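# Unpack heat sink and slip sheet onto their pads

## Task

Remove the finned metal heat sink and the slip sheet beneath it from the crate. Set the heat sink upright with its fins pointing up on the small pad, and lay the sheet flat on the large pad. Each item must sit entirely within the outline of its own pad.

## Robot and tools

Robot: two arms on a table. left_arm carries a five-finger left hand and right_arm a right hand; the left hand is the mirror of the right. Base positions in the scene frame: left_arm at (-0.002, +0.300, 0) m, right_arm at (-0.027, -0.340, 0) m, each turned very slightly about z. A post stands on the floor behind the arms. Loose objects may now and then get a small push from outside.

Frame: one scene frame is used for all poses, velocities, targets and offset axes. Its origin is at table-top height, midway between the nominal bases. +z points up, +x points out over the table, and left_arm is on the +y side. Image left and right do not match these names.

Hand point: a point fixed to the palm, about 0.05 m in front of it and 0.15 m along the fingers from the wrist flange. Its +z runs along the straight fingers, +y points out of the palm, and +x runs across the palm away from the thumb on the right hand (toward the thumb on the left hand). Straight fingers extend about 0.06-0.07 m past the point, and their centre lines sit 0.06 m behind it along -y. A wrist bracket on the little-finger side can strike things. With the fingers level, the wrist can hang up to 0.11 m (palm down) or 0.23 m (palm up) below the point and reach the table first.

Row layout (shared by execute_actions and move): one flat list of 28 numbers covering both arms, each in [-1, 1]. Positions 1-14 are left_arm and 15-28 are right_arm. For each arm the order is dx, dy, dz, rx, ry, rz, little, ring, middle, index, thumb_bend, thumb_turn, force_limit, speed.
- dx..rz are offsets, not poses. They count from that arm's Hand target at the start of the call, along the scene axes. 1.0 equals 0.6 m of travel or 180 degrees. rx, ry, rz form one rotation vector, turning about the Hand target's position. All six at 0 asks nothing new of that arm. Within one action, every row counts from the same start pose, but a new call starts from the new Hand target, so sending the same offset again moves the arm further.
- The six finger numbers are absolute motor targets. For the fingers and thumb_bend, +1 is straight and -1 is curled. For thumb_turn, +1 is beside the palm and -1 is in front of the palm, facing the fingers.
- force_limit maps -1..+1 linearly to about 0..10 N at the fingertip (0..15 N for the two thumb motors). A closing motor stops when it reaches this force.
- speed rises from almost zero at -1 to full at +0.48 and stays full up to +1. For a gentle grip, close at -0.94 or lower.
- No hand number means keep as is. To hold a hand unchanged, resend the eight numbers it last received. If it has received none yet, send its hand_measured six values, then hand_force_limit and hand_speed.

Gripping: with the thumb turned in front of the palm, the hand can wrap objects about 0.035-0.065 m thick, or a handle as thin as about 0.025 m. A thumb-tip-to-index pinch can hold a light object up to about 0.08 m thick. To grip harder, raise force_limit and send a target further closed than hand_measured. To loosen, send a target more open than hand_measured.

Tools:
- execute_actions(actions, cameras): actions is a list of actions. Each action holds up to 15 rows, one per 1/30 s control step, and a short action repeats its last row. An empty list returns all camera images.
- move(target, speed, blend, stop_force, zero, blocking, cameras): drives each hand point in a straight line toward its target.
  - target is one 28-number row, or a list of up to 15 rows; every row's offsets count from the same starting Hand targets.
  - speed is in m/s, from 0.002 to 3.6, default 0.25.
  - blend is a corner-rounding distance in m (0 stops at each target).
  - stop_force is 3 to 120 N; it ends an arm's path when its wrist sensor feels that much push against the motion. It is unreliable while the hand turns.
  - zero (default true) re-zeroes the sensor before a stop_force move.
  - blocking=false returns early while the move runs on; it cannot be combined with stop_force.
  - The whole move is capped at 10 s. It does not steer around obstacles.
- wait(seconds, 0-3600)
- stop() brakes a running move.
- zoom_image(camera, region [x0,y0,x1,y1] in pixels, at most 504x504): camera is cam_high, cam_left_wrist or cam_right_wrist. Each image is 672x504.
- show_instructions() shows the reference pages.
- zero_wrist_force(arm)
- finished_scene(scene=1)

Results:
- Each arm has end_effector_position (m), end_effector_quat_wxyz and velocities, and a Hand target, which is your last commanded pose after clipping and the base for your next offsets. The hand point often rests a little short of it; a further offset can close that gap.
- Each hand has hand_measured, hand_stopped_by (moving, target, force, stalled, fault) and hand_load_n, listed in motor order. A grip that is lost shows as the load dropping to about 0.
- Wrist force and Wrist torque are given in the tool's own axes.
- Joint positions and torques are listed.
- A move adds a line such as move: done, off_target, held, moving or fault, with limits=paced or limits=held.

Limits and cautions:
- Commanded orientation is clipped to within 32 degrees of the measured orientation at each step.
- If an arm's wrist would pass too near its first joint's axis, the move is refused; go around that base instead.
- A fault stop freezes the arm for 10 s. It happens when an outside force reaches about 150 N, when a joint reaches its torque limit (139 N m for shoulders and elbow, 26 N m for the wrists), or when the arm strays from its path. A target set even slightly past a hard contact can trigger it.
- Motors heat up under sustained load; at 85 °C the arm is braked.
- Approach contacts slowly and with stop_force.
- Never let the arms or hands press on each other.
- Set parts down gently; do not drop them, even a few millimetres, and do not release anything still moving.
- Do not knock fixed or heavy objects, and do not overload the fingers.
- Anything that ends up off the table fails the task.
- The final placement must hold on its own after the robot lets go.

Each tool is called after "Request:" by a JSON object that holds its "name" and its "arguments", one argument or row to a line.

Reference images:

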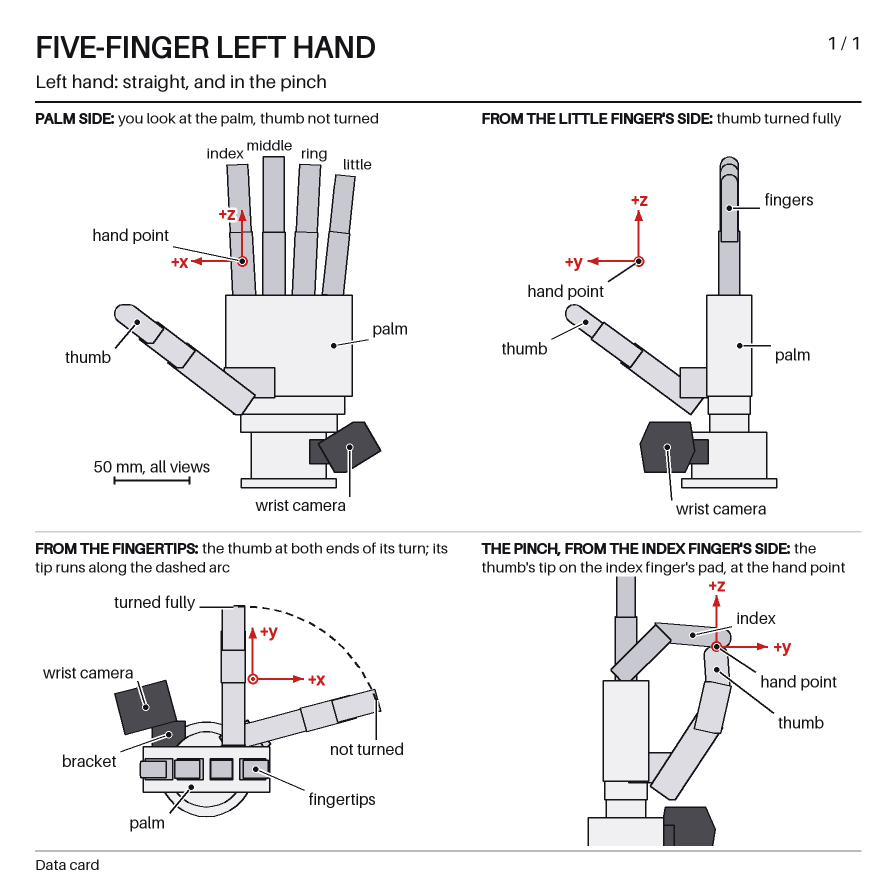

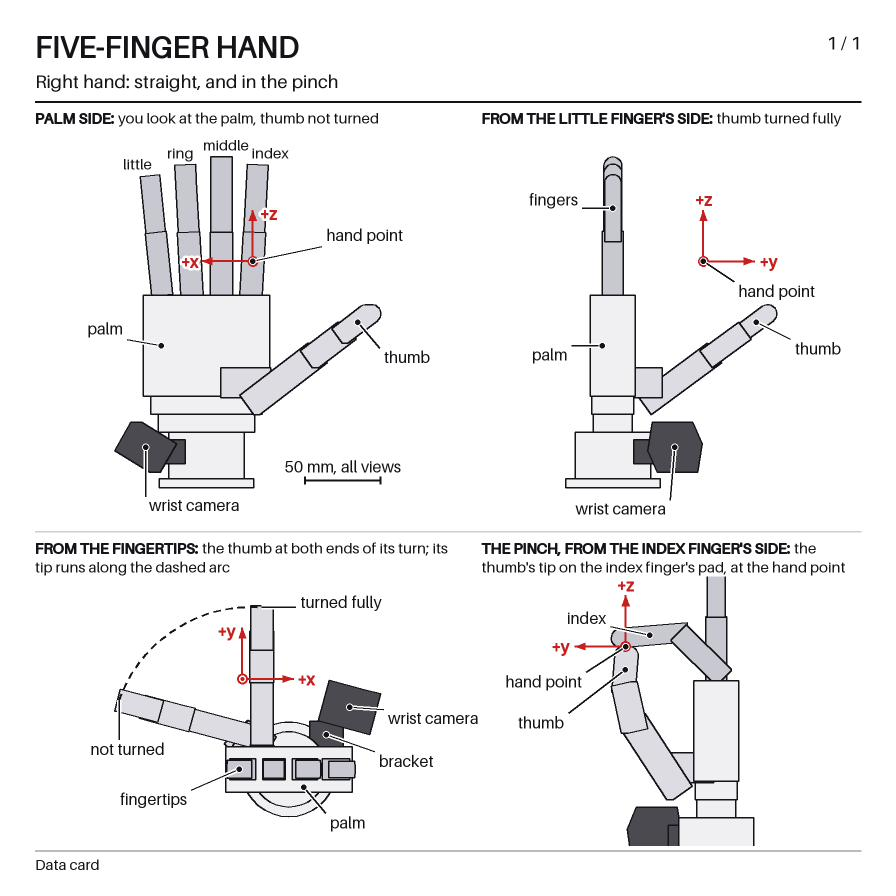

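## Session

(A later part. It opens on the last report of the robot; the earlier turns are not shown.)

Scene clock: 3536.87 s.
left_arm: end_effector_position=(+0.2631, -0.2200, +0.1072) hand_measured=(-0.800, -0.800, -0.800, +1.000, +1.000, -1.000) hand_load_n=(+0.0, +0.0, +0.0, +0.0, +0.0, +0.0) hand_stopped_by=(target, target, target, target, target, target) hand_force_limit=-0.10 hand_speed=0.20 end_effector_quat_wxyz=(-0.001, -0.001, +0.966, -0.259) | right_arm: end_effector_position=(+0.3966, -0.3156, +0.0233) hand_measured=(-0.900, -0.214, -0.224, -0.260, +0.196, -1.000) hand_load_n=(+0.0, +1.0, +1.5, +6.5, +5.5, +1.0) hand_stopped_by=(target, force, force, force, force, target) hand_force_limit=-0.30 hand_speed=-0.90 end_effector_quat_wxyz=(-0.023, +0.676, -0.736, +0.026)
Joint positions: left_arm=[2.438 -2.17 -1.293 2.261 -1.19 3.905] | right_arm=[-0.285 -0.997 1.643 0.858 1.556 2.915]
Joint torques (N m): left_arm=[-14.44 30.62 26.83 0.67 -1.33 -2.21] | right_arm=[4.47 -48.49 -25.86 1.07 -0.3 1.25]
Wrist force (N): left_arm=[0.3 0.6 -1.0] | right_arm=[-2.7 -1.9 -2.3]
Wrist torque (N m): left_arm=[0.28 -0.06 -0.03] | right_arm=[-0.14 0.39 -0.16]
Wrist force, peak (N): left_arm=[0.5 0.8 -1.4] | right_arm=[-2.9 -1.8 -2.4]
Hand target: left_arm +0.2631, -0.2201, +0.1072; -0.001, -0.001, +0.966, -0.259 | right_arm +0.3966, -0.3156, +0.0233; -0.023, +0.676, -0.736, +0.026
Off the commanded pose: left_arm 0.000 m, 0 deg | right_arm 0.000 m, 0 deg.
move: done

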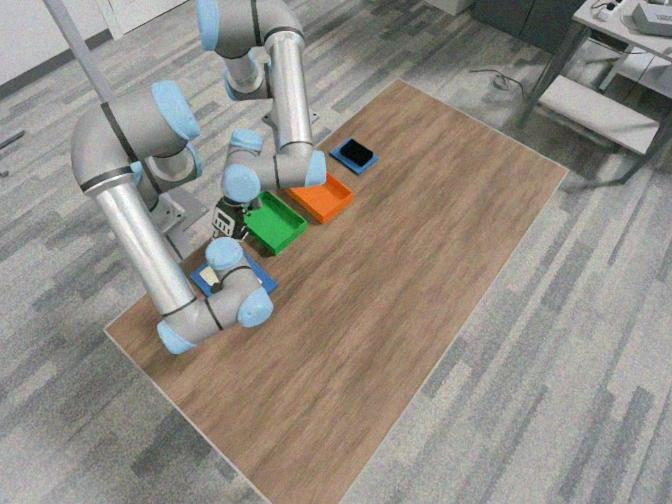

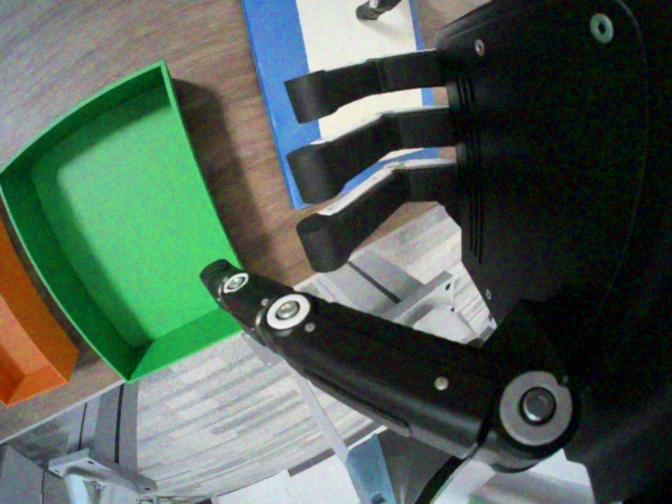

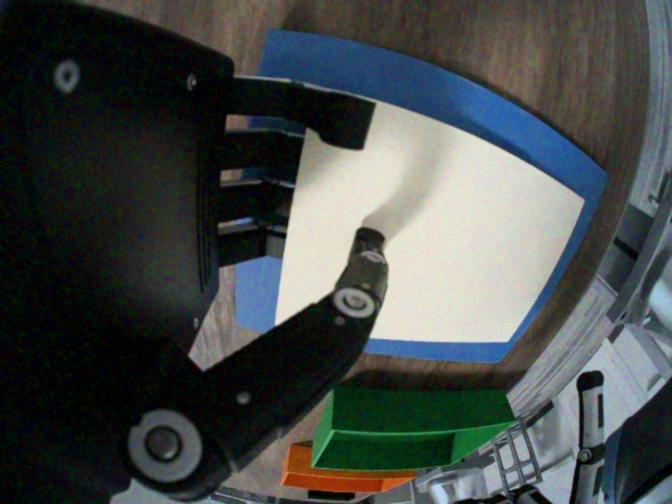

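Request:
{"name": "move", "arguments": {
  "target": [
    [0,-0.0333,0,0,0,0,-0.8,-0.8,-0.8,1,1,1,-0.1,0.2,0,0,0,0,0,0,-0.9,-0.35,-0.4,-0.4,-0.2,-1,-0.3,-0.9],
    [0,-0.0333,-0.09,0,0,0,-0.8,-0.8,-0.8,1,1,1,-0.1,0.2,0,0,0,0,0,0,-0.9,-0.35,-0.4,-0.4,-0.2,-1,-0.3,-0.9]
  ],
  "speed": 0.06,
  "cameras": ["all"]
}}

Request:
{"name": "move", "arguments": {
  "target": [0,0,-0.045,0,0,0,-0.8,-0.8,-0.8,1,1,1,-0.1,0.2,0,0,0,0,0,0,-0.9,-0.35,-0.4,-0.4,-0.2,-1,-0.3,-0.9],
  "speed": 0.006,
  "stop_force": 3,
  "cameras": ["all"]
}}

Scene clock: 3568.47 s.
left_arm: end_effector_position=(+0.2631, -0.2401, +0.0533) hand_measured=(-0.800, -0.800, -0.800, +1.000, +1.000, +1.000) hand_load_n=(+0.0, +0.0, +0.0, +0.0, +0.0, -0.5) hand_stopped_by=(target, target, target, target, target, target) hand_force_limit=-0.10 hand_speed=0.20 end_effector_quat_wxyz=(-0.001, -0.001, +0.966, -0.259) | right_arm: end_effector_position=(+0.3966, -0.3156, +0.0233) hand_measured=(-0.900, -0.214, -0.224, -0.260, +0.196, -1.000) hand_load_n=(+0.0, +1.0, +1.5, +6.5, +6.0, +1.0) hand_stopped_by=(target, force, force, force, force, target) hand_force_limit=-0.30 hand_speed=-0.90 end_effector_quat_wxyz=(-0.023, +0.676, -0.736, +0.026)
Joint positions: left_arm=[2.41 -2.255 -1.294 2.357 -1.2 3.877] | right_arm=[-0.285 -0.997 1.643 0.858 1.556 2.915]
Joint torques (N m): left_arm=[-14.47 32.87 8.57 0.63 -0.96 -2.29] | right_arm=[1.12 -47.96 -25.43 1.09 -0.93 1.13]
Wrist force (N): left_arm=[0.5 0.6 -0.6] | right_arm=[-2.5 -1.7 -2.1]
Wrist torque (N m): left_arm=[0.24 -0.10 0.01] | right_arm=[-0.12 0.36 -0.13]
Wrist force, peak (N): left_arm=[0.3 1.1 -1.2] | right_arm=[-3.0 -1.7 -2.4]
Hand target: left_arm +0.2631, -0.2401, +0.0532; -0.001, -0.001, +0.966, -0.259 | right_arm +0.3966, -0.3156, +0.0233; -0.023, +0.676, -0.736, +0.026
Off the commanded pose: left_arm 0.000 m, 0 deg | right_arm 0.000 m, 0 deg.
move: done

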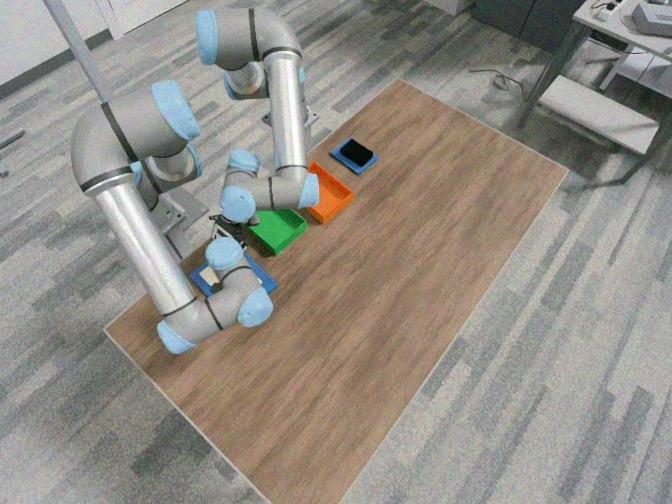

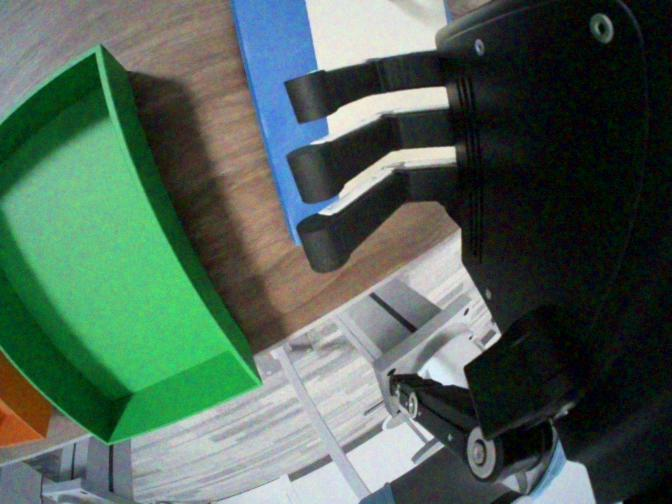

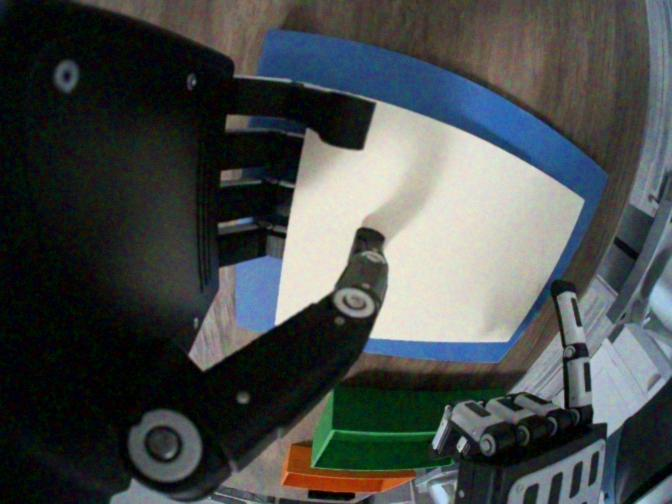

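Scene clock: 3571.30 s.
left_arm: end_effector_position=(+0.2631, -0.2401, +0.0431) hand_measured=(-0.800, -0.800, -0.800, +1.000, +1.000, +1.000) hand_load_n=(+0.0, +0.0, +0.0, +0.0, +0.0, +0.0) hand_stopped_by=(target, target, target, target, target, target) hand_force_limit=-0.10 hand_speed=0.20 end_effector_quat_wxyz=(-0.001, -0.001, +0.966, -0.259) | right_arm: end_effector_position=(+0.3966, -0.3156, +0.0233) hand_measured=(-0.900, -0.214, -0.224, -0.260, +0.196, -1.000) hand_load_n=(-0.5, +0.5, +1.5, +7.0, +6.0, +1.0) hand_stopped_by=(target, force, force, force, force, target) hand_force_limit=-0.30 hand_speed=-0.90 end_effector_quat_wxyz=(-0.023, +0.676, -0.736, +0.026)
Joint positions: left_arm=[2.41 -2.265 -1.304 2.378 -1.2 3.877] | right_arm=[-0.285 -0.997 1.643 0.858 1.556 2.915]
Joint torques (N m): left_arm=[-14.63 48.56 25.4 -4.23 0.69 -1.93] | right_arm=[0.98 -48.14 -25.92 1.02 -1.16 1.06]
Wrist force (N): left_arm=[0.5 0.2 -3.9] | right_arm=[-2.3 -2.1 -0.6]
Wrist torque (N m): left_arm=[0.42 -0.16 0.01] | right_arm=[-0.19 0.41 -0.21]
Wrist force, peak (N): left_arm=[0.2 0.0 -5.3] | right_arm=[-3.1 -1.7 -2.0]
Hand target: left_arm +0.2631, -0.2401, +0.0431; -0.001, -0.001, +0.966, -0.259 (not the last commanded pose) | right_arm +0.3966, -0.3156, +0.0233; -0.023, +0.676, -0.736, +0.026
Off the commanded pose: left_arm 0.017 m, 0 deg | right_arm 0.000 m, 0 deg.
move: contact (left_arm)

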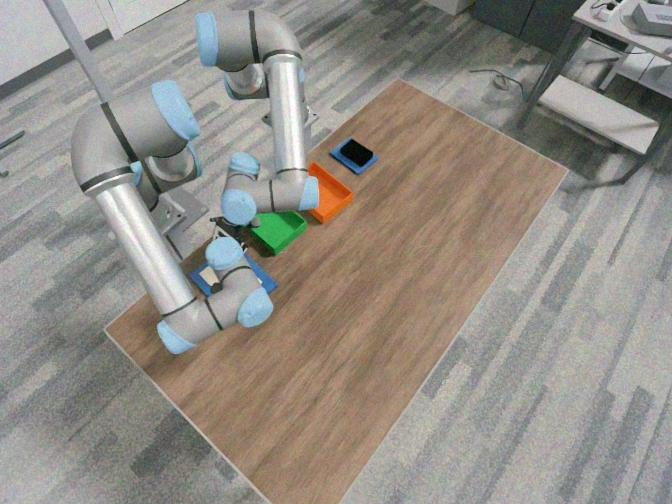

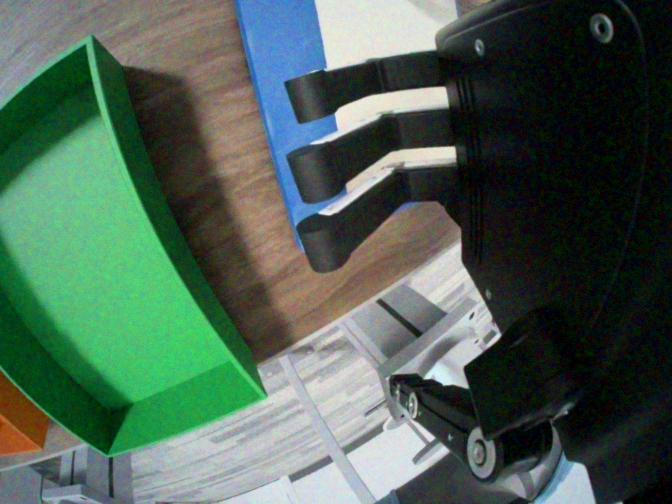

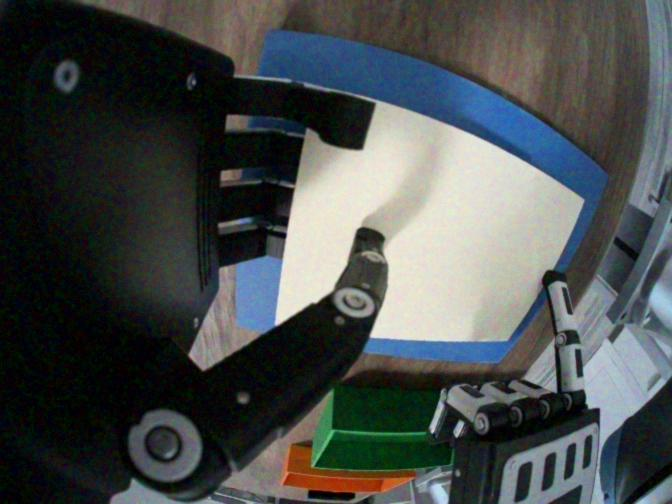

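Request:
{"name": "zoom_image", "arguments": {
  "camera": "cam_right_wrist",
  "region": [420, 180, 640, 380]
}}

Scaled by 2.291 from the camera's image (finer frame: 960x720).

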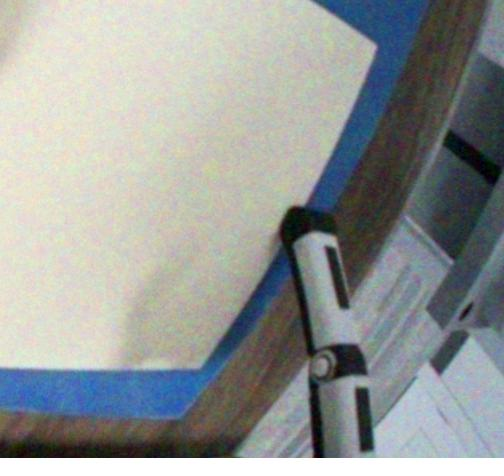

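Request:
{"name": "move", "arguments": {
  "target": [
    [0,0,0.012,0,0,0,-0.8,-0.8,-0.8,1,1,1,-0.1,0.2,0,0,0,0,0,0,-0.9,-0.35,-0.4,-0.4,-0.2,-1,-0.3,-0.9],
    [0.025,0,0.012,0,0,0,-0.8,-0.8,-0.8,1,1,1,-0.1,0.2,0,0,0,0,0,0,-0.9,-0.35,-0.4,-0.4,-0.2,-1,-0.3,-0.9]
  ],
  "speed": 0.03,
  "cameras": ["cam_right_wrist"]
}}

Request:
{"name": "move", "arguments": {
  "target": [0,0,-0.045,0,0,0,-0.8,-0.8,-0.8,1,1,1,-0.1,0.2,0,0,0,0,0,0,-0.9,-0.35,-0.4,-0.4,-0.2,-1,-0.3,-0.9],
  "speed": 0.006,
  "stop_force": 3,
  "cameras": ["cam_right_wrist"]
}}

Scene clock: 3649.93 s.
left_arm: end_effector_position=(+0.2779, -0.2401, +0.0503) hand_measured=(-0.800, -0.800, -0.800, +1.000, +1.000, +1.000) hand_load_n=(+0.0, +0.0, +0.0, +0.0, +0.0, +0.0) hand_stopped_by=(target, target, target, target, target, target) hand_force_limit=-0.10 hand_speed=0.20 end_effector_quat_wxyz=(-0.001, -0.001, +0.966, -0.259) | right_arm: end_effector_position=(+0.3966, -0.3156, +0.0233) hand_measured=(-0.900, -0.214, -0.224, -0.260, +0.196, -1.000) hand_load_n=(+0.0, +1.0, +1.5, +6.5, +6.0, +0.5) hand_stopped_by=(target, force, force, force, force, target) hand_force_limit=-0.30 hand_speed=-0.90 end_effector_quat_wxyz=(-0.023, +0.676, -0.736, +0.026)
Joint positions: left_arm=[2.429 -2.278 -1.263 2.343 -1.193 3.896] | right_arm=[-0.285 -0.997 1.643 0.858 1.556 2.915]
Joint torques (N m): left_arm=[14.61 35.62 24.13 -4.23 1.76 2.11] | right_arm=[-1.32 -47.31 -25.25 1.12 -1.05 1.05]
Wrist force (N): left_arm=[0.3 0.5 -1.0] | right_arm=[-2.9 -1.2 -2.0]
Wrist torque (N m): left_arm=[0.25 -0.07 -0.07] | right_arm=[-0.07 0.41 -0.15]
Wrist force, peak (N): left_arm=[0.3 -0.2 -4.4] | right_arm=[-3.0 -1.7 -2.2]
Hand target: left_arm +0.2781, -0.2401, +0.0503; -0.001, -0.001, +0.966, -0.259 | right_arm +0.3966, -0.3156, +0.0233; -0.023, +0.676, -0.736, +0.026
Off the commanded pose: left_arm 0.000 m, 0 deg | right_arm 0.000 m, 0 deg.
move: done

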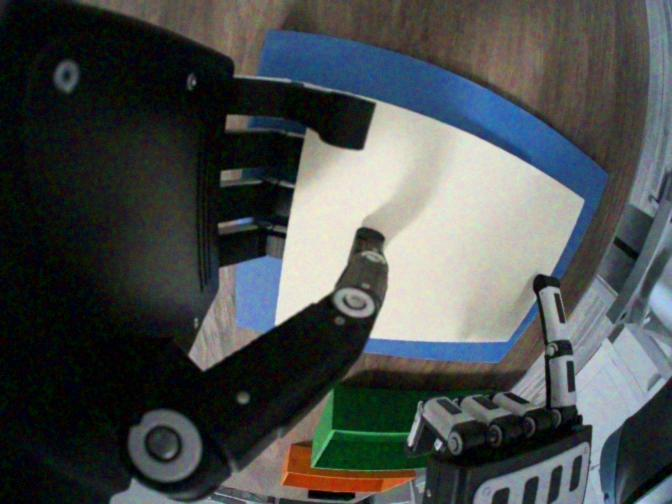

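Scene clock: 3652.03 s.
left_arm: end_effector_position=(+0.2781, -0.2401, +0.0446) hand_measured=(-0.800, -0.800, -0.800, +1.000, +1.000, +1.000) hand_load_n=(+0.0, +0.0, +0.0, +0.0, +0.0, +0.0) hand_stopped_by=(target, target, target, target, target, target) hand_force_limit=-0.10 hand_speed=0.20 end_effector_quat_wxyz=(-0.001, -0.001, +0.966, -0.259) | right_arm: end_effector_position=(+0.3966, -0.3156, +0.0233) hand_measured=(-0.900, -0.214, -0.224, -0.260, +0.196, -1.000) hand_load_n=(-0.5, +0.5, +1.5, +7.0, +5.5, +1.0) hand_stopped_by=(target, force, force, force, force, target) hand_force_limit=-0.30 hand_speed=-0.90 end_effector_quat_wxyz=(-0.023, +0.676, -0.736, +0.026)
Joint positions: left_arm=[2.429 -2.284 -1.269 2.354 -1.193 3.896] | right_arm=[-0.285 -0.997 1.643 0.858 1.556 2.915]
Joint torques (N m): left_arm=[11.89 48.45 24.93 -4.15 1.88 2.01] | right_arm=[-3.19 -48.06 -26.23 1.08 -0.98 1.02]
Wrist force (N): left_arm=[0.4 0.0 -3.6] | right_arm=[-2.0 -2.2 -0.6]
Wrist torque (N m): left_arm=[0.37 -0.14 -0.06] | right_arm=[-0.20 0.37 -0.18]
Wrist force, peak (N): left_arm=[0.3 0.1 -5.0] | right_arm=[-3.2 -1.5 -2.0]
Hand target: left_arm +0.2781, -0.2401, +0.0446; -0.001, -0.001, +0.966, -0.259 (not the last commanded pose) | right_arm +0.3966, -0.3156, +0.0233; -0.023, +0.676, -0.736, +0.026
Off the commanded pose: left_arm 0.021 m, 0 deg | right_arm 0.000 m, 0 deg.
move: contact (left_arm)

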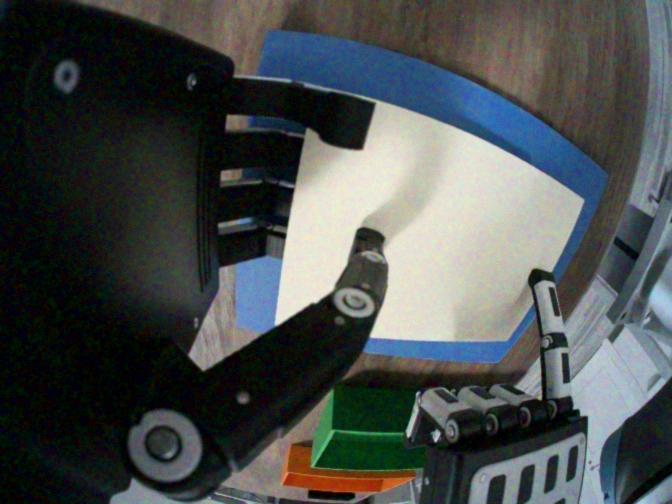

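Request:
{"name": "move", "arguments": {
  "target": [0,0,0,0,0,0,-0.8,-0.8,-0.8,1,1,1,-0.1,0.2,0,0,0,0,0,0,-0.9,-0.35,-0.4,-0.4,0.9,-1,-0.3,-0.6],
  "cameras": ["cam_right_wrist","cam_left_wrist"]
}}

Scene clock: 3667.13 s.
left_arm: end_effector_position=(+0.2781, -0.2401, +0.0447) hand_measured=(-0.800, -0.800, -0.800, +1.000, +1.000, +1.000) hand_load_n=(+0.5, +0.0, +0.0, +0.0, +0.0, +0.0) hand_stopped_by=(target, target, target, target, target, target) hand_force_limit=-0.10 hand_speed=0.20 end_effector_quat_wxyz=(-0.001, -0.001, +0.966, -0.259) | right_arm: end_effector_position=(+0.3966, -0.3156, +0.0233) hand_measured=(-0.900, -0.214, -0.224, -0.260, +0.900, -1.000) hand_load_n=(-1.0, +0.0, +0.0, +4.5, +0.0, +0.0) hand_stopped_by=(target, force, force, force, target, target) hand_force_limit=-0.30 hand_speed=-0.60 end_effector_quat_wxyz=(-0.023, +0.676, -0.736, +0.026)
Joint positions: left_arm=[2.429 -2.284 -1.269 2.354 -1.193 3.896] | right_arm=[-0.285 -0.997 1.643 0.858 1.556 2.915]
Joint torques (N m): left_arm=[3.23 40.11 22.81 -0.74 1.28 2.09] | right_arm=[-3.75 -48.21 -22.08 3.11 -1.1 0.97]
Wrist force (N): left_arm=[1.7 -0.1 -6.4] | right_arm=[-1.3 -2.4 1.3]
Wrist torque (N m): left_arm=[0.55 -0.20 0.01] | right_arm=[-0.21 0.35 -0.24]
Wrist force, peak (N): left_arm=[1.8 -0.3 -6.6] | right_arm=[-2.6 -3.7 -0.3]
Hand target: left_arm +0.2781, -0.2401, +0.0446; -0.001, -0.001, +0.966, -0.259 | right_arm +0.3966, -0.3156, +0.0233; -0.023, +0.676, -0.736, +0.026
Off the commanded pose: left_arm 0.000 m, 0 deg | right_arm 0.000 m, 0 deg.
move: done
Images, in order (width x height): cam_left_wrist 672x504, cam_right_wrist 672x504.

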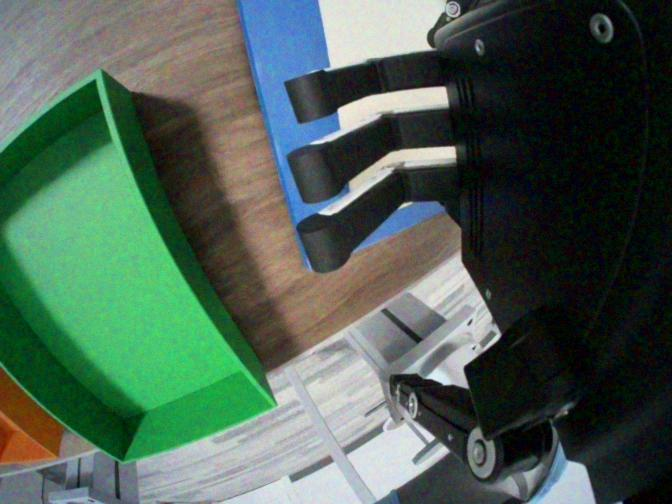

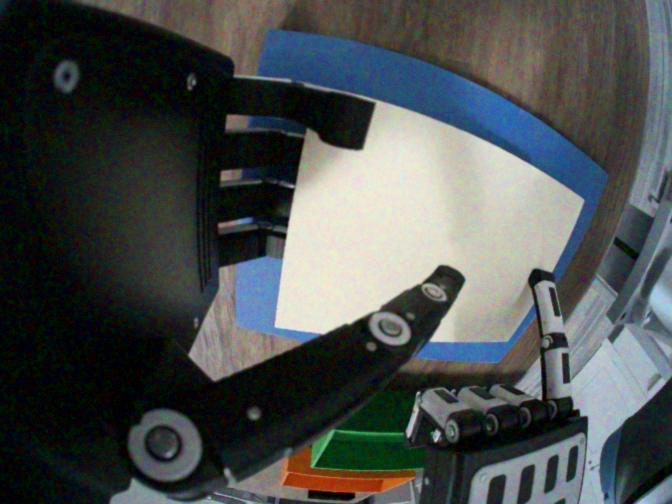

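Request:
{"name": "move", "arguments": {
  "target": [0,0,0,0,0,0,-0.8,-0.8,-0.8,1,1,1,-0.1,0.2,0,0,0,0,0,0,-1,-0.35,-0.4,-0.4,0.9,-1,-0.3,-0.6],
  "cameras": ["cam_right_wrist"]
}}

Request:
{"name": "zoom_image", "arguments": {
  "camera": "cam_right_wrist",
  "region": [180, 20, 480, 360]
}}

Scene clock: 3695.10 s.
left_arm: end_effector_position=(+0.2781, -0.2401, +0.0446) hand_measured=(-0.800, -0.800, -0.800, +1.000, +1.000, +1.000) hand_load_n=(+0.0, +0.0, +0.0, +0.0, +0.0, +0.0) hand_stopped_by=(target, target, target, target, target, target) hand_force_limit=-0.10 hand_speed=0.20 end_effector_quat_wxyz=(-0.001, -0.001, +0.966, -0.259) | right_arm: end_effector_position=(+0.3966, -0.3156, +0.0233) hand_measured=(-1.000, -0.214, -0.224, -0.260, +0.900, -1.000) hand_load_n=(+0.0, +0.0, +0.0, +2.5, +0.0, +0.0) hand_stopped_by=(target, force, force, force, target, target) hand_force_limit=-0.30 hand_speed=-0.60 end_effector_quat_wxyz=(-0.023, +0.676, -0.736, +0.026)
Joint positions: left_arm=[2.429 -2.284 -1.269 2.354 -1.193 3.896] | right_arm=[-0.285 -0.997 1.643 0.858 1.556 2.915]
Joint torques (N m): left_arm=[-1.07 33.79 15.14 0.79 0.8 1.92] | right_arm=[-3.21 -47.69 -14.81 3.96 -0.95 0.77]
Wrist force (N): left_arm=[1.9 -0.2 -3.6] | right_arm=[-1.0 -4.8 0.9]
Wrist torque (N m): left_arm=[0.34 -0.17 0.03] | right_arm=[-0.35 0.28 -0.39]
Wrist force, peak (N): left_arm=[1.9 -0.1 -6.5] | right_arm=[-1.2 -5.5 0.9]
Hand target: left_arm +0.2781, -0.2401, +0.0446; -0.001, -0.001, +0.966, -0.259 | right_arm +0.3966, -0.3156, +0.0233; -0.023, +0.676, -0.736, +0.026
Off the commanded pose: left_arm 0.000 m, 0 deg | right_arm 0.000 m, 0 deg.
move: done

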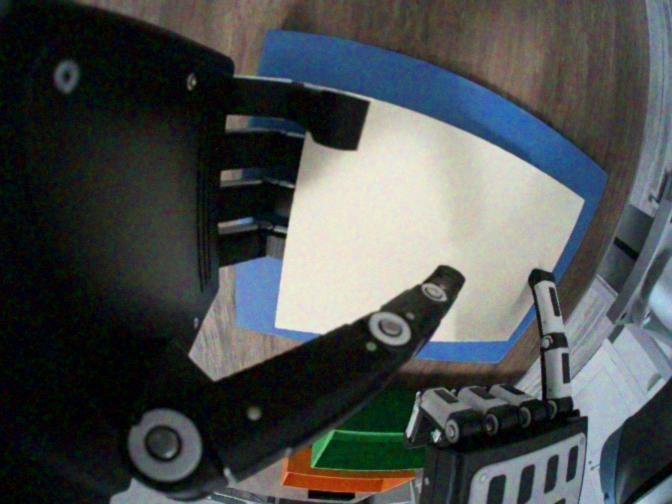

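Scaled by 1.482 from the camera's image (finer frame: 960x720).

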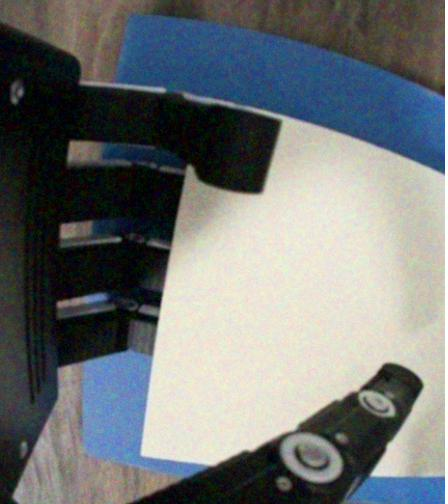

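Request:
{"name": "move", "arguments": {
  "target": [0,0,0,0,0,0,-0.8,-0.8,-0.8,1,1,1,-0.1,0.2,0.033,-0.004,0,0,0,0,-1,-0.35,-0.4,-0.4,0.9,-1,-0.3,-0.6],
  "speed": 0.02,
  "cameras": ["cam_right_wrist"]
}}

Scene clock: 3706.97 s.
left_arm: end_effector_position=(+0.2781, -0.2401, +0.0446) hand_measured=(-0.800, -0.800, -0.800, +1.000, +1.000, +1.000) hand_load_n=(+0.0, +0.0, +0.0, +0.0, +0.0, +0.0) hand_stopped_by=(target, target, target, target, target, target) hand_force_limit=-0.10 hand_speed=0.20 end_effector_quat_wxyz=(-0.001, -0.001, +0.966, -0.259) | right_arm: end_effector_position=(+0.4163, -0.3180, +0.0233) hand_measured=(-1.000, -0.214, -0.224, -0.262, +0.900, -1.000) hand_load_n=(+0.0, +0.0, +0.0, +0.0, +0.0, +0.0) hand_stopped_by=(target, force, force, force, target, target) hand_force_limit=-0.30 hand_speed=-0.60 end_effector_quat_wxyz=(-0.023, +0.676, -0.736, +0.026)
Joint positions: left_arm=[2.429 -2.284 -1.269 2.354 -1.193 3.896] | right_arm=[-0.277 -0.958 1.575 0.887 1.557 2.923]
Joint torques (N m): left_arm=[-10.86 48.33 12.59 -0.46 0.48 1.85] | right_arm=[9.17 -34.3 -26.95 4.02 1.65 1.27]
Wrist force (N): left_arm=[0.4 0.7 -0.9] | right_arm=[-2.7 -1.2 0.6]
Wrist torque (N m): left_arm=[0.28 -0.06 -0.08] | right_arm=[-0.15 0.31 -0.13]
Wrist force, peak (N): left_arm=[1.9 0.0 -4.2] | right_arm=[-1.3 -5.4 0.8]
Hand target: left_arm +0.2781, -0.2401, +0.0446; -0.001, -0.001, +0.966, -0.259 | right_arm +0.4164, -0.3180, +0.0233; -0.023, +0.676, -0.736, +0.026
Off the commanded pose: left_arm 0.000 m, 0 deg | right_arm 0.000 m, 0 deg.
move: done

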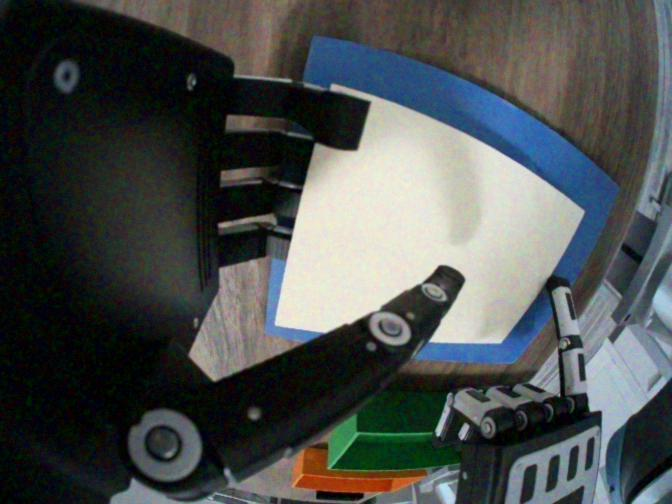

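Request:
{"name": "zoom_image", "arguments": {
  "camera": "cam_right_wrist",
  "region": [180, 20, 480, 360]
}}

Scaled by 1.482 from the camera's image (finer frame: 960x720).

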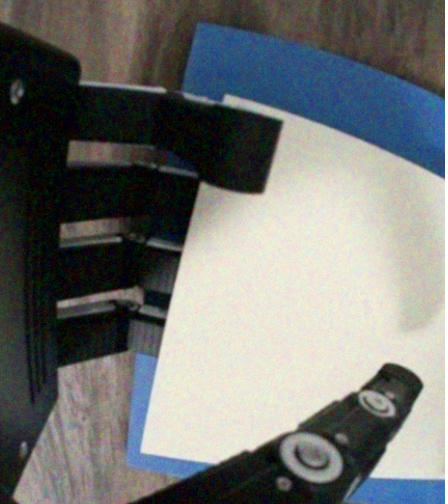

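Request:
{"name": "move", "arguments": {
  "target": [
    [0,0,0.02,0,0,0,-0.8,-0.8,-0.8,1,1,1,-0.1,0.2,0,0,0,0,0,0,-1,-0.35,-0.4,-0.4,0.9,-1,-0.3,-0.6],
    [0,0,0.02,0,0,0,-0.8,-0.8,-0.8,1,1,1,-0.1,0.2,-0.028,0,0,0,0,0,-1,-0.35,-0.4,-0.4,0.9,-1,-0.3,-0.6]
  ],
  "speed": 0.02,
  "cameras": ["cam_right_wrist"]
}}

Scene clock: 3755.60 s.
left_arm: end_effector_position=(+0.2781, -0.2401, +0.0566) hand_measured=(-0.800, -0.800, -0.800, +1.000, +1.000, +1.000) hand_load_n=(+0.0, +0.0, +0.0, +0.0, +0.0, +0.0) hand_stopped_by=(target, target, target, target, target, target) hand_force_limit=-0.10 hand_speed=0.20 end_effector_quat_wxyz=(-0.001, -0.001, +0.966, -0.259) | right_arm: end_effector_position=(+0.3997, -0.3180, +0.0233) hand_measured=(-1.000, -0.214, -0.224, -0.262, +0.900, -1.000) hand_load_n=(+0.0, +0.0, +0.0, +0.0, +0.0, +0.0) hand_stopped_by=(target, force, force, force, target, target) hand_force_limit=-0.30 hand_speed=-0.60 end_effector_quat_wxyz=(-0.023, +0.676, -0.736, +0.026)
Joint positions: left_arm=[2.429 -2.272 -1.256 2.329 -1.193 3.896] | right_arm=[-0.288 -0.991 1.632 0.862 1.556 2.912]
Joint torques (N m): left_arm=[-11.06 51.35 27.43 -4.44 0.15 1.21] | right_arm=[-8.68 -49.88 -0.64 0.96 -1.9 -1.76]
Wrist force (N): left_arm=[0.0 0.8 -1.0] | right_arm=[-2.5 -1.8 0.3]
Wrist torque (N m): left_arm=[0.30 -0.02 -0.10] | right_arm=[-0.22 0.29 0.05]
Wrist force, peak (N): left_arm=[0.6 0.5 -1.3] | right_arm=[-3.2 -1.7 1.0]
Hand target: left_arm +0.2781, -0.2401, +0.0566; -0.001, -0.001, +0.966, -0.259 | right_arm +0.3996, -0.3180, +0.0233; -0.023, +0.676, -0.736, +0.026
Off the commanded pose: left_arm 0.000 m, 0 deg | right_arm 0.000 m, 0 deg.
move: done

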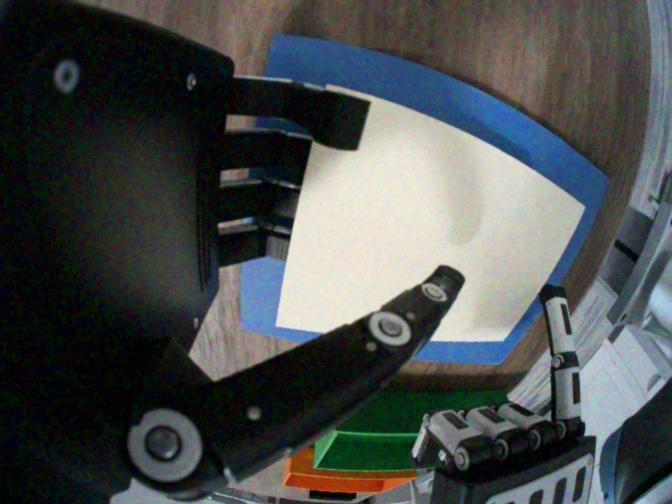

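Request:
{"name": "move", "arguments": {
  "target": [0.01,0,0,0,0,0,-0.8,-0.8,-0.8,1,1,1,-0.1,0.2,-0.009,0,0,0,0,0,-1,-0.35,-0.4,-0.4,0.9,-1,-0.3,-0.6],
  "speed": 0.02
}}

Request:
{"name": "move", "arguments": {
  "target": [0,0,-0.06,0,0,0,-0.8,-0.8,-0.8,1,1,1,-0.1,0.2,0,0,0,0,0,0,-1,-0.35,-0.4,-0.4,0.9,-1,-0.3,-0.6],
  "speed": 0.006,
  "stop_force": 9,
  "cameras": ["cam_right_wrist"]
}}

Scene clock: 3772.57 s.
left_arm: end_effector_position=(+0.2840, -0.2401, +0.0566) hand_measured=(-0.800, -0.800, -0.800, +1.000, +1.000, +1.000) hand_load_n=(+0.0, +0.0, +0.0, +0.0, +0.0, +0.0) hand_stopped_by=(target, target, target, target, target, target) hand_force_limit=-0.10 hand_speed=0.20 end_effector_quat_wxyz=(-0.001, -0.001, +0.966, -0.259) | right_arm: end_effector_position=(+0.3943, -0.3180, +0.0233) hand_measured=(-1.000, -0.214, -0.224, -0.262, +0.900, -1.000) hand_load_n=(+0.0, +0.0, +0.0, +0.0, +0.0, +0.0) hand_stopped_by=(target, force, force, force, target, target) hand_force_limit=-0.30 hand_speed=-0.60 end_effector_quat_wxyz=(-0.023, +0.676, -0.736, +0.026)
Joint positions: left_arm=[2.437 -2.281 -1.242 2.321 -1.19 3.904] | right_arm=[-0.292 -1.002 1.651 0.854 1.556 2.909]
Joint torques (N m): left_arm=[14.67 33.09 26.7 -4.65 2.03 1.96] | right_arm=[-9.45 -50.05 -1.23 0.81 -1.73 -1.57]
Wrist force (N): left_arm=[0.3 0.6 -0.8] | right_arm=[-2.5 -1.9 0.3]
Wrist torque (N m): left_arm=[0.26 -0.05 -0.08] | right_arm=[-0.23 0.28 0.05]
Wrist force, peak (N): left_arm=[0.3 1.0 -1.2] | right_arm=[-3.1 -1.9 0.4]
Hand target: left_arm +0.2841, -0.2401, +0.0566; -0.001, -0.001, +0.966, -0.259 | right_arm +0.3942, -0.3180, +0.0233; -0.023, +0.676, -0.736, +0.026
Off the commanded pose: left_arm 0.000 m, 0 deg | right_arm 0.000 m, 0 deg.
move: done

Scene clock: 3775.87 s.
left_arm: end_effector_position=(+0.2841, -0.2401, +0.0441) hand_measured=(-0.800, -0.800, -0.800, +1.000, +1.000, +1.000) hand_load_n=(+0.0, +0.0, +0.0, +0.0, +0.0, +0.0) hand_stopped_by=(target, target, target, target, target, target) hand_force_limit=-0.10 hand_speed=0.20 end_effector_quat_wxyz=(-0.001, -0.001, +0.966, -0.259) | right_arm: end_effector_position=(+0.3942, -0.3180, +0.0233) hand_measured=(-1.000, -0.214, -0.224, -0.260, +0.900, -1.000) hand_load_n=(+0.0, +0.0, +0.0, +2.5, +0.0, +0.0) hand_stopped_by=(target, force, force, force, target, target) hand_force_limit=-0.30 hand_speed=-0.60 end_effector_quat_wxyz=(-0.023, +0.676, -0.736, +0.026)
Joint positions: left_arm=[2.437 -2.293 -1.256 2.347 -1.19 3.904] | right_arm=[-0.292 -1.002 1.651 0.854 1.556 2.908]
Joint torques (N m): left_arm=[9.85 46.2 23.33 -3.56 1.38 2.06] | right_arm=[-7.57 -49.41 -2.85 3.22 -1.86 -1.37]
Wrist force (N): left_arm=[0.2 -0.2 -10.5] | right_arm=[-2.1 -2.0 2.3]
Wrist torque (N m): left_arm=[0.82 -0.20 -0.08] | right_arm=[-0.28 0.28 0.04]
Wrist force, peak (N): left_arm=[0.3 -1.0 -13.0] | right_arm=[-1.7 -2.1 3.0]
Hand target: left_arm +0.2841, -0.2401, +0.0441; -0.001, -0.001, +0.966, -0.259 (not the last commanded pose) | right_arm +0.3942, -0.3180, +0.0233; -0.023, +0.676, -0.736, +0.026
Off the commanded pose: left_arm 0.023 m, 0 deg | right_arm 0.000 m, 0 deg.
move: contact (left_arm)

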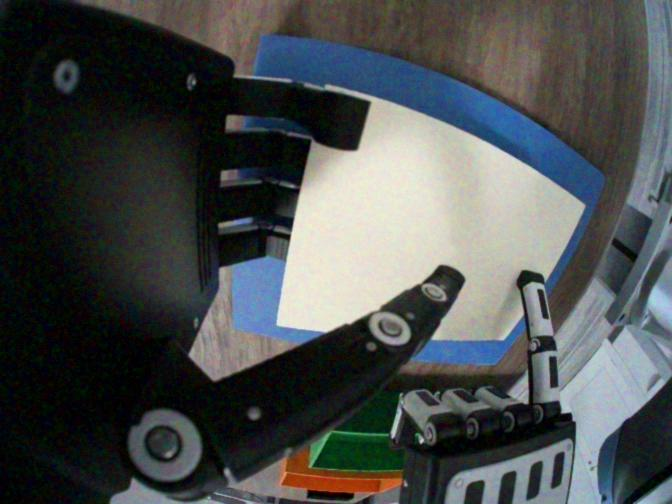

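Request:
{"name": "move", "arguments": {
  "target": [0,0,0,0,0,0,-0.8,-0.8,-0.8,1,1,1,-0.1,0.2,0.045,-0.004,0,0,0,0,-1,-0.35,-0.4,-0.4,0.9,-1,-0.3,-0.6],
  "speed": 0.03,
  "cameras": ["cam_right_wrist"]
}}

Scene clock: 3784.50 s.
left_arm: end_effector_position=(+0.2841, -0.2401, +0.0441) hand_measured=(-0.800, -0.800, -0.800, +1.000, +1.000, +1.000) hand_load_n=(+0.0, +0.0, +0.0, +0.0, +0.0, +0.0) hand_stopped_by=(target, target, target, target, target, target) hand_force_limit=-0.10 hand_speed=0.20 end_effector_quat_wxyz=(-0.001, -0.001, +0.966, -0.259) | right_arm: end_effector_position=(+0.4211, -0.3204, +0.0233) hand_measured=(-1.000, -0.214, -0.224, -0.262, +0.900, -1.000) hand_load_n=(+0.0, +0.0, +0.0, +0.5, +0.0, +0.0) hand_stopped_by=(target, force, force, force, target, target) hand_force_limit=-0.30 hand_speed=-0.60 end_effector_quat_wxyz=(-0.023, +0.676, -0.736, +0.026)
Joint positions: left_arm=[2.437 -2.293 -1.256 2.347 -1.19 3.904] | right_arm=[-0.279 -0.949 1.557 0.894 1.557 2.922]
Joint torques (N m): left_arm=[-1.64 45.06 23.14 -3.37 0.31 1.91] | right_arm=[8.46 -35.69 -24.41 3.92 1.74 1.35]
Wrist force (N): left_arm=[0.2 0.7 -0.9] | right_arm=[-2.7 -1.6 0.9]
Wrist torque (N m): left_arm=[0.30 -0.05 -0.09] | right_arm=[-0.25 0.30 -0.16]
Wrist force, peak (N): left_arm=[0.2 -0.6 -10.8] | right_arm=[-2.4 -1.9 2.6]
Hand target: left_arm +0.2841, -0.2401, +0.0441; -0.001, -0.001, +0.966, -0.259 | right_arm +0.4212, -0.3204, +0.0233; -0.023, +0.676, -0.736, +0.026
Off the commanded pose: left_arm 0.000 m, 0 deg | right_arm 0.000 m, 0 deg.
move: done

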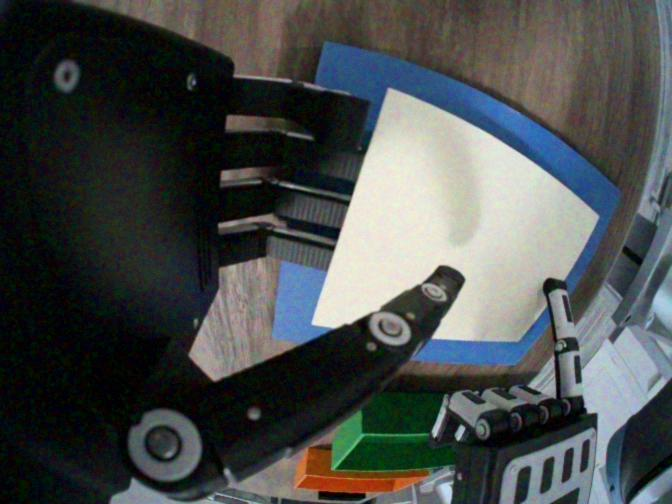

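Request:
{"name": "zoom_image", "arguments": {
  "camera": "cam_right_wrist",
  "region": [240, 20, 480, 360]
}}

Request:
{"name": "move", "arguments": {
  "target": [0,0,-0.04,0,0,0,-0.8,-0.8,-0.8,1,1,1,-0.1,0.2,0,0,0,0,0,0,-1,-0.35,-0.4,-0.4,0.9,-1,-0.3,-0.6],
  "speed": 0.006,
  "stop_force": 6
}}

Request:
{"name": "move", "arguments": {
  "target": [0,0,0,0,0,0,-0.8,-0.8,-0.8,1,1,1,-0.1,0.2,0.055,-0.005,0,0,0,0,-1,-0.35,-0.4,-0.4,0.9,-1,-0.3,-0.6],
  "speed": 0.03,
  "cameras": ["cam_right_wrist"]
}}

Scaled by 1.482 from the camera's image (finer frame: 960x720).

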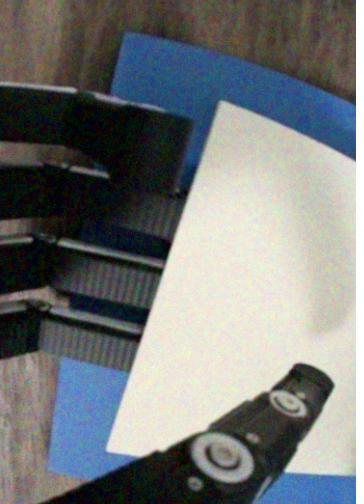

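Scene clock: 3801.37 s.
left_arm: end_effector_position=(+0.2841, -0.2401, +0.0431) hand_measured=(-0.800, -0.800, -0.800, +1.000, +1.000, +1.000) hand_load_n=(+0.0, +0.0, +0.0, +0.0, +0.0, +0.0) hand_stopped_by=(target, target, target, target, target, target) hand_force_limit=-0.10 hand_speed=0.20 end_effector_quat_wxyz=(-0.001, -0.001, +0.966, -0.259) | right_arm: end_effector_position=(+0.4212, -0.3204, +0.0233) hand_measured=(-1.000, -0.214, -0.224, -0.260, +0.900, -1.000) hand_load_n=(+0.0, +0.0, +0.0, +1.0, +0.0, +0.0) hand_stopped_by=(target, force, force, force, target, target) hand_force_limit=-0.30 hand_speed=-0.60 end_effector_quat_wxyz=(-0.023, +0.676, -0.736, +0.026)
Joint positions: left_arm=[2.437 -2.294 -1.257 2.349 -1.19 3.904] | right_arm=[-0.279 -0.948 1.557 0.894 1.557 2.922]
Joint torques (N m): left_arm=[-12.08 47.41 25.39 -3.87 -0.36 1.99] | right_arm=[9.35 -37.31 -26.79 3.78 0.83 1.34]
Wrist force (N): left_arm=[0.4 -0.5 -7.0] | right_arm=[-2.1 -1.4 1.5]
Wrist torque (N m): left_arm=[0.53 -0.20 -0.05] | right_arm=[-0.23 0.24 -0.14]
Wrist force, peak (N): left_arm=[0.0 -0.8 -9.6] | right_arm=[-3.2 -1.6 0.7]
Hand target: left_arm +0.2841, -0.2401, +0.0431; -0.001, -0.001, +0.966, -0.259 (not the last commanded pose) | right_arm +0.4212, -0.3204, +0.0233; -0.023, +0.676, -0.736, +0.026
Off the commanded pose: left_arm 0.023 m, 0 deg | right_arm 0.000 m, 0 deg.
move: contact (left_arm)

Scene clock: 3802.93 s.
left_arm: end_effector_position=(+0.2841, -0.2401, +0.0431) hand_measured=(-0.800, -0.800, -0.800, +1.000, +1.000, +1.000) hand_load_n=(+0.0, +0.0, +0.0, +0.0, +0.0, +0.0) hand_stopped_by=(target, target, target, target, target, target) hand_force_limit=-0.10 hand_speed=0.20 end_effector_quat_wxyz=(-0.001, -0.001, +0.966, -0.259) | right_arm: end_effector_position=(+0.4541, -0.3234, +0.0233) hand_measured=(-1.000, -0.214, -0.224, -0.262, +0.900, -1.000) hand_load_n=(+0.0, +0.0, +0.0, +0.0, +0.0, +0.0) hand_stopped_by=(target, force, force, force, target, target) hand_force_limit=-0.30 hand_speed=-0.60 end_effector_quat_wxyz=(-0.023, +0.676, -0.736, +0.026)
Joint positions: left_arm=[2.437 -2.294 -1.257 2.349 -1.19 3.904] | right_arm=[-0.265 -0.881 1.436 0.948 1.558 2.936]
Joint torques (N m): left_arm=[-13.1 47.25 24.49 -3.74 -0.19 1.78] | right_arm=[9.36 -38.64 -27.72 3.81 1.7 1.33]
Wrist force (N): left_arm=[0.4 0.7 -0.9] | right_arm=[-2.8 -1.7 0.3]
Wrist torque (N m): left_arm=[0.27 -0.07 -0.07] | right_arm=[-0.22 0.32 -0.17]
Wrist force, peak (N): left_arm=[-0.1 -0.2 -7.2] | right_arm=[-3.2 -1.6 0.6]
Hand target: left_arm +0.2841, -0.2401, +0.0431; -0.001, -0.001, +0.966, -0.259 | right_arm +0.4542, -0.3234, +0.0233; -0.023, +0.676, -0.736, +0.026
Off the commanded pose: left_arm 0.000 m, 0 deg | right_arm 0.000 m, 0 deg.
move: done

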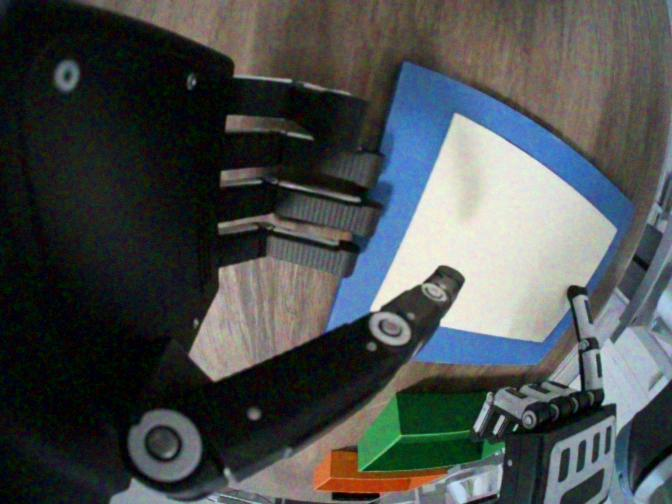

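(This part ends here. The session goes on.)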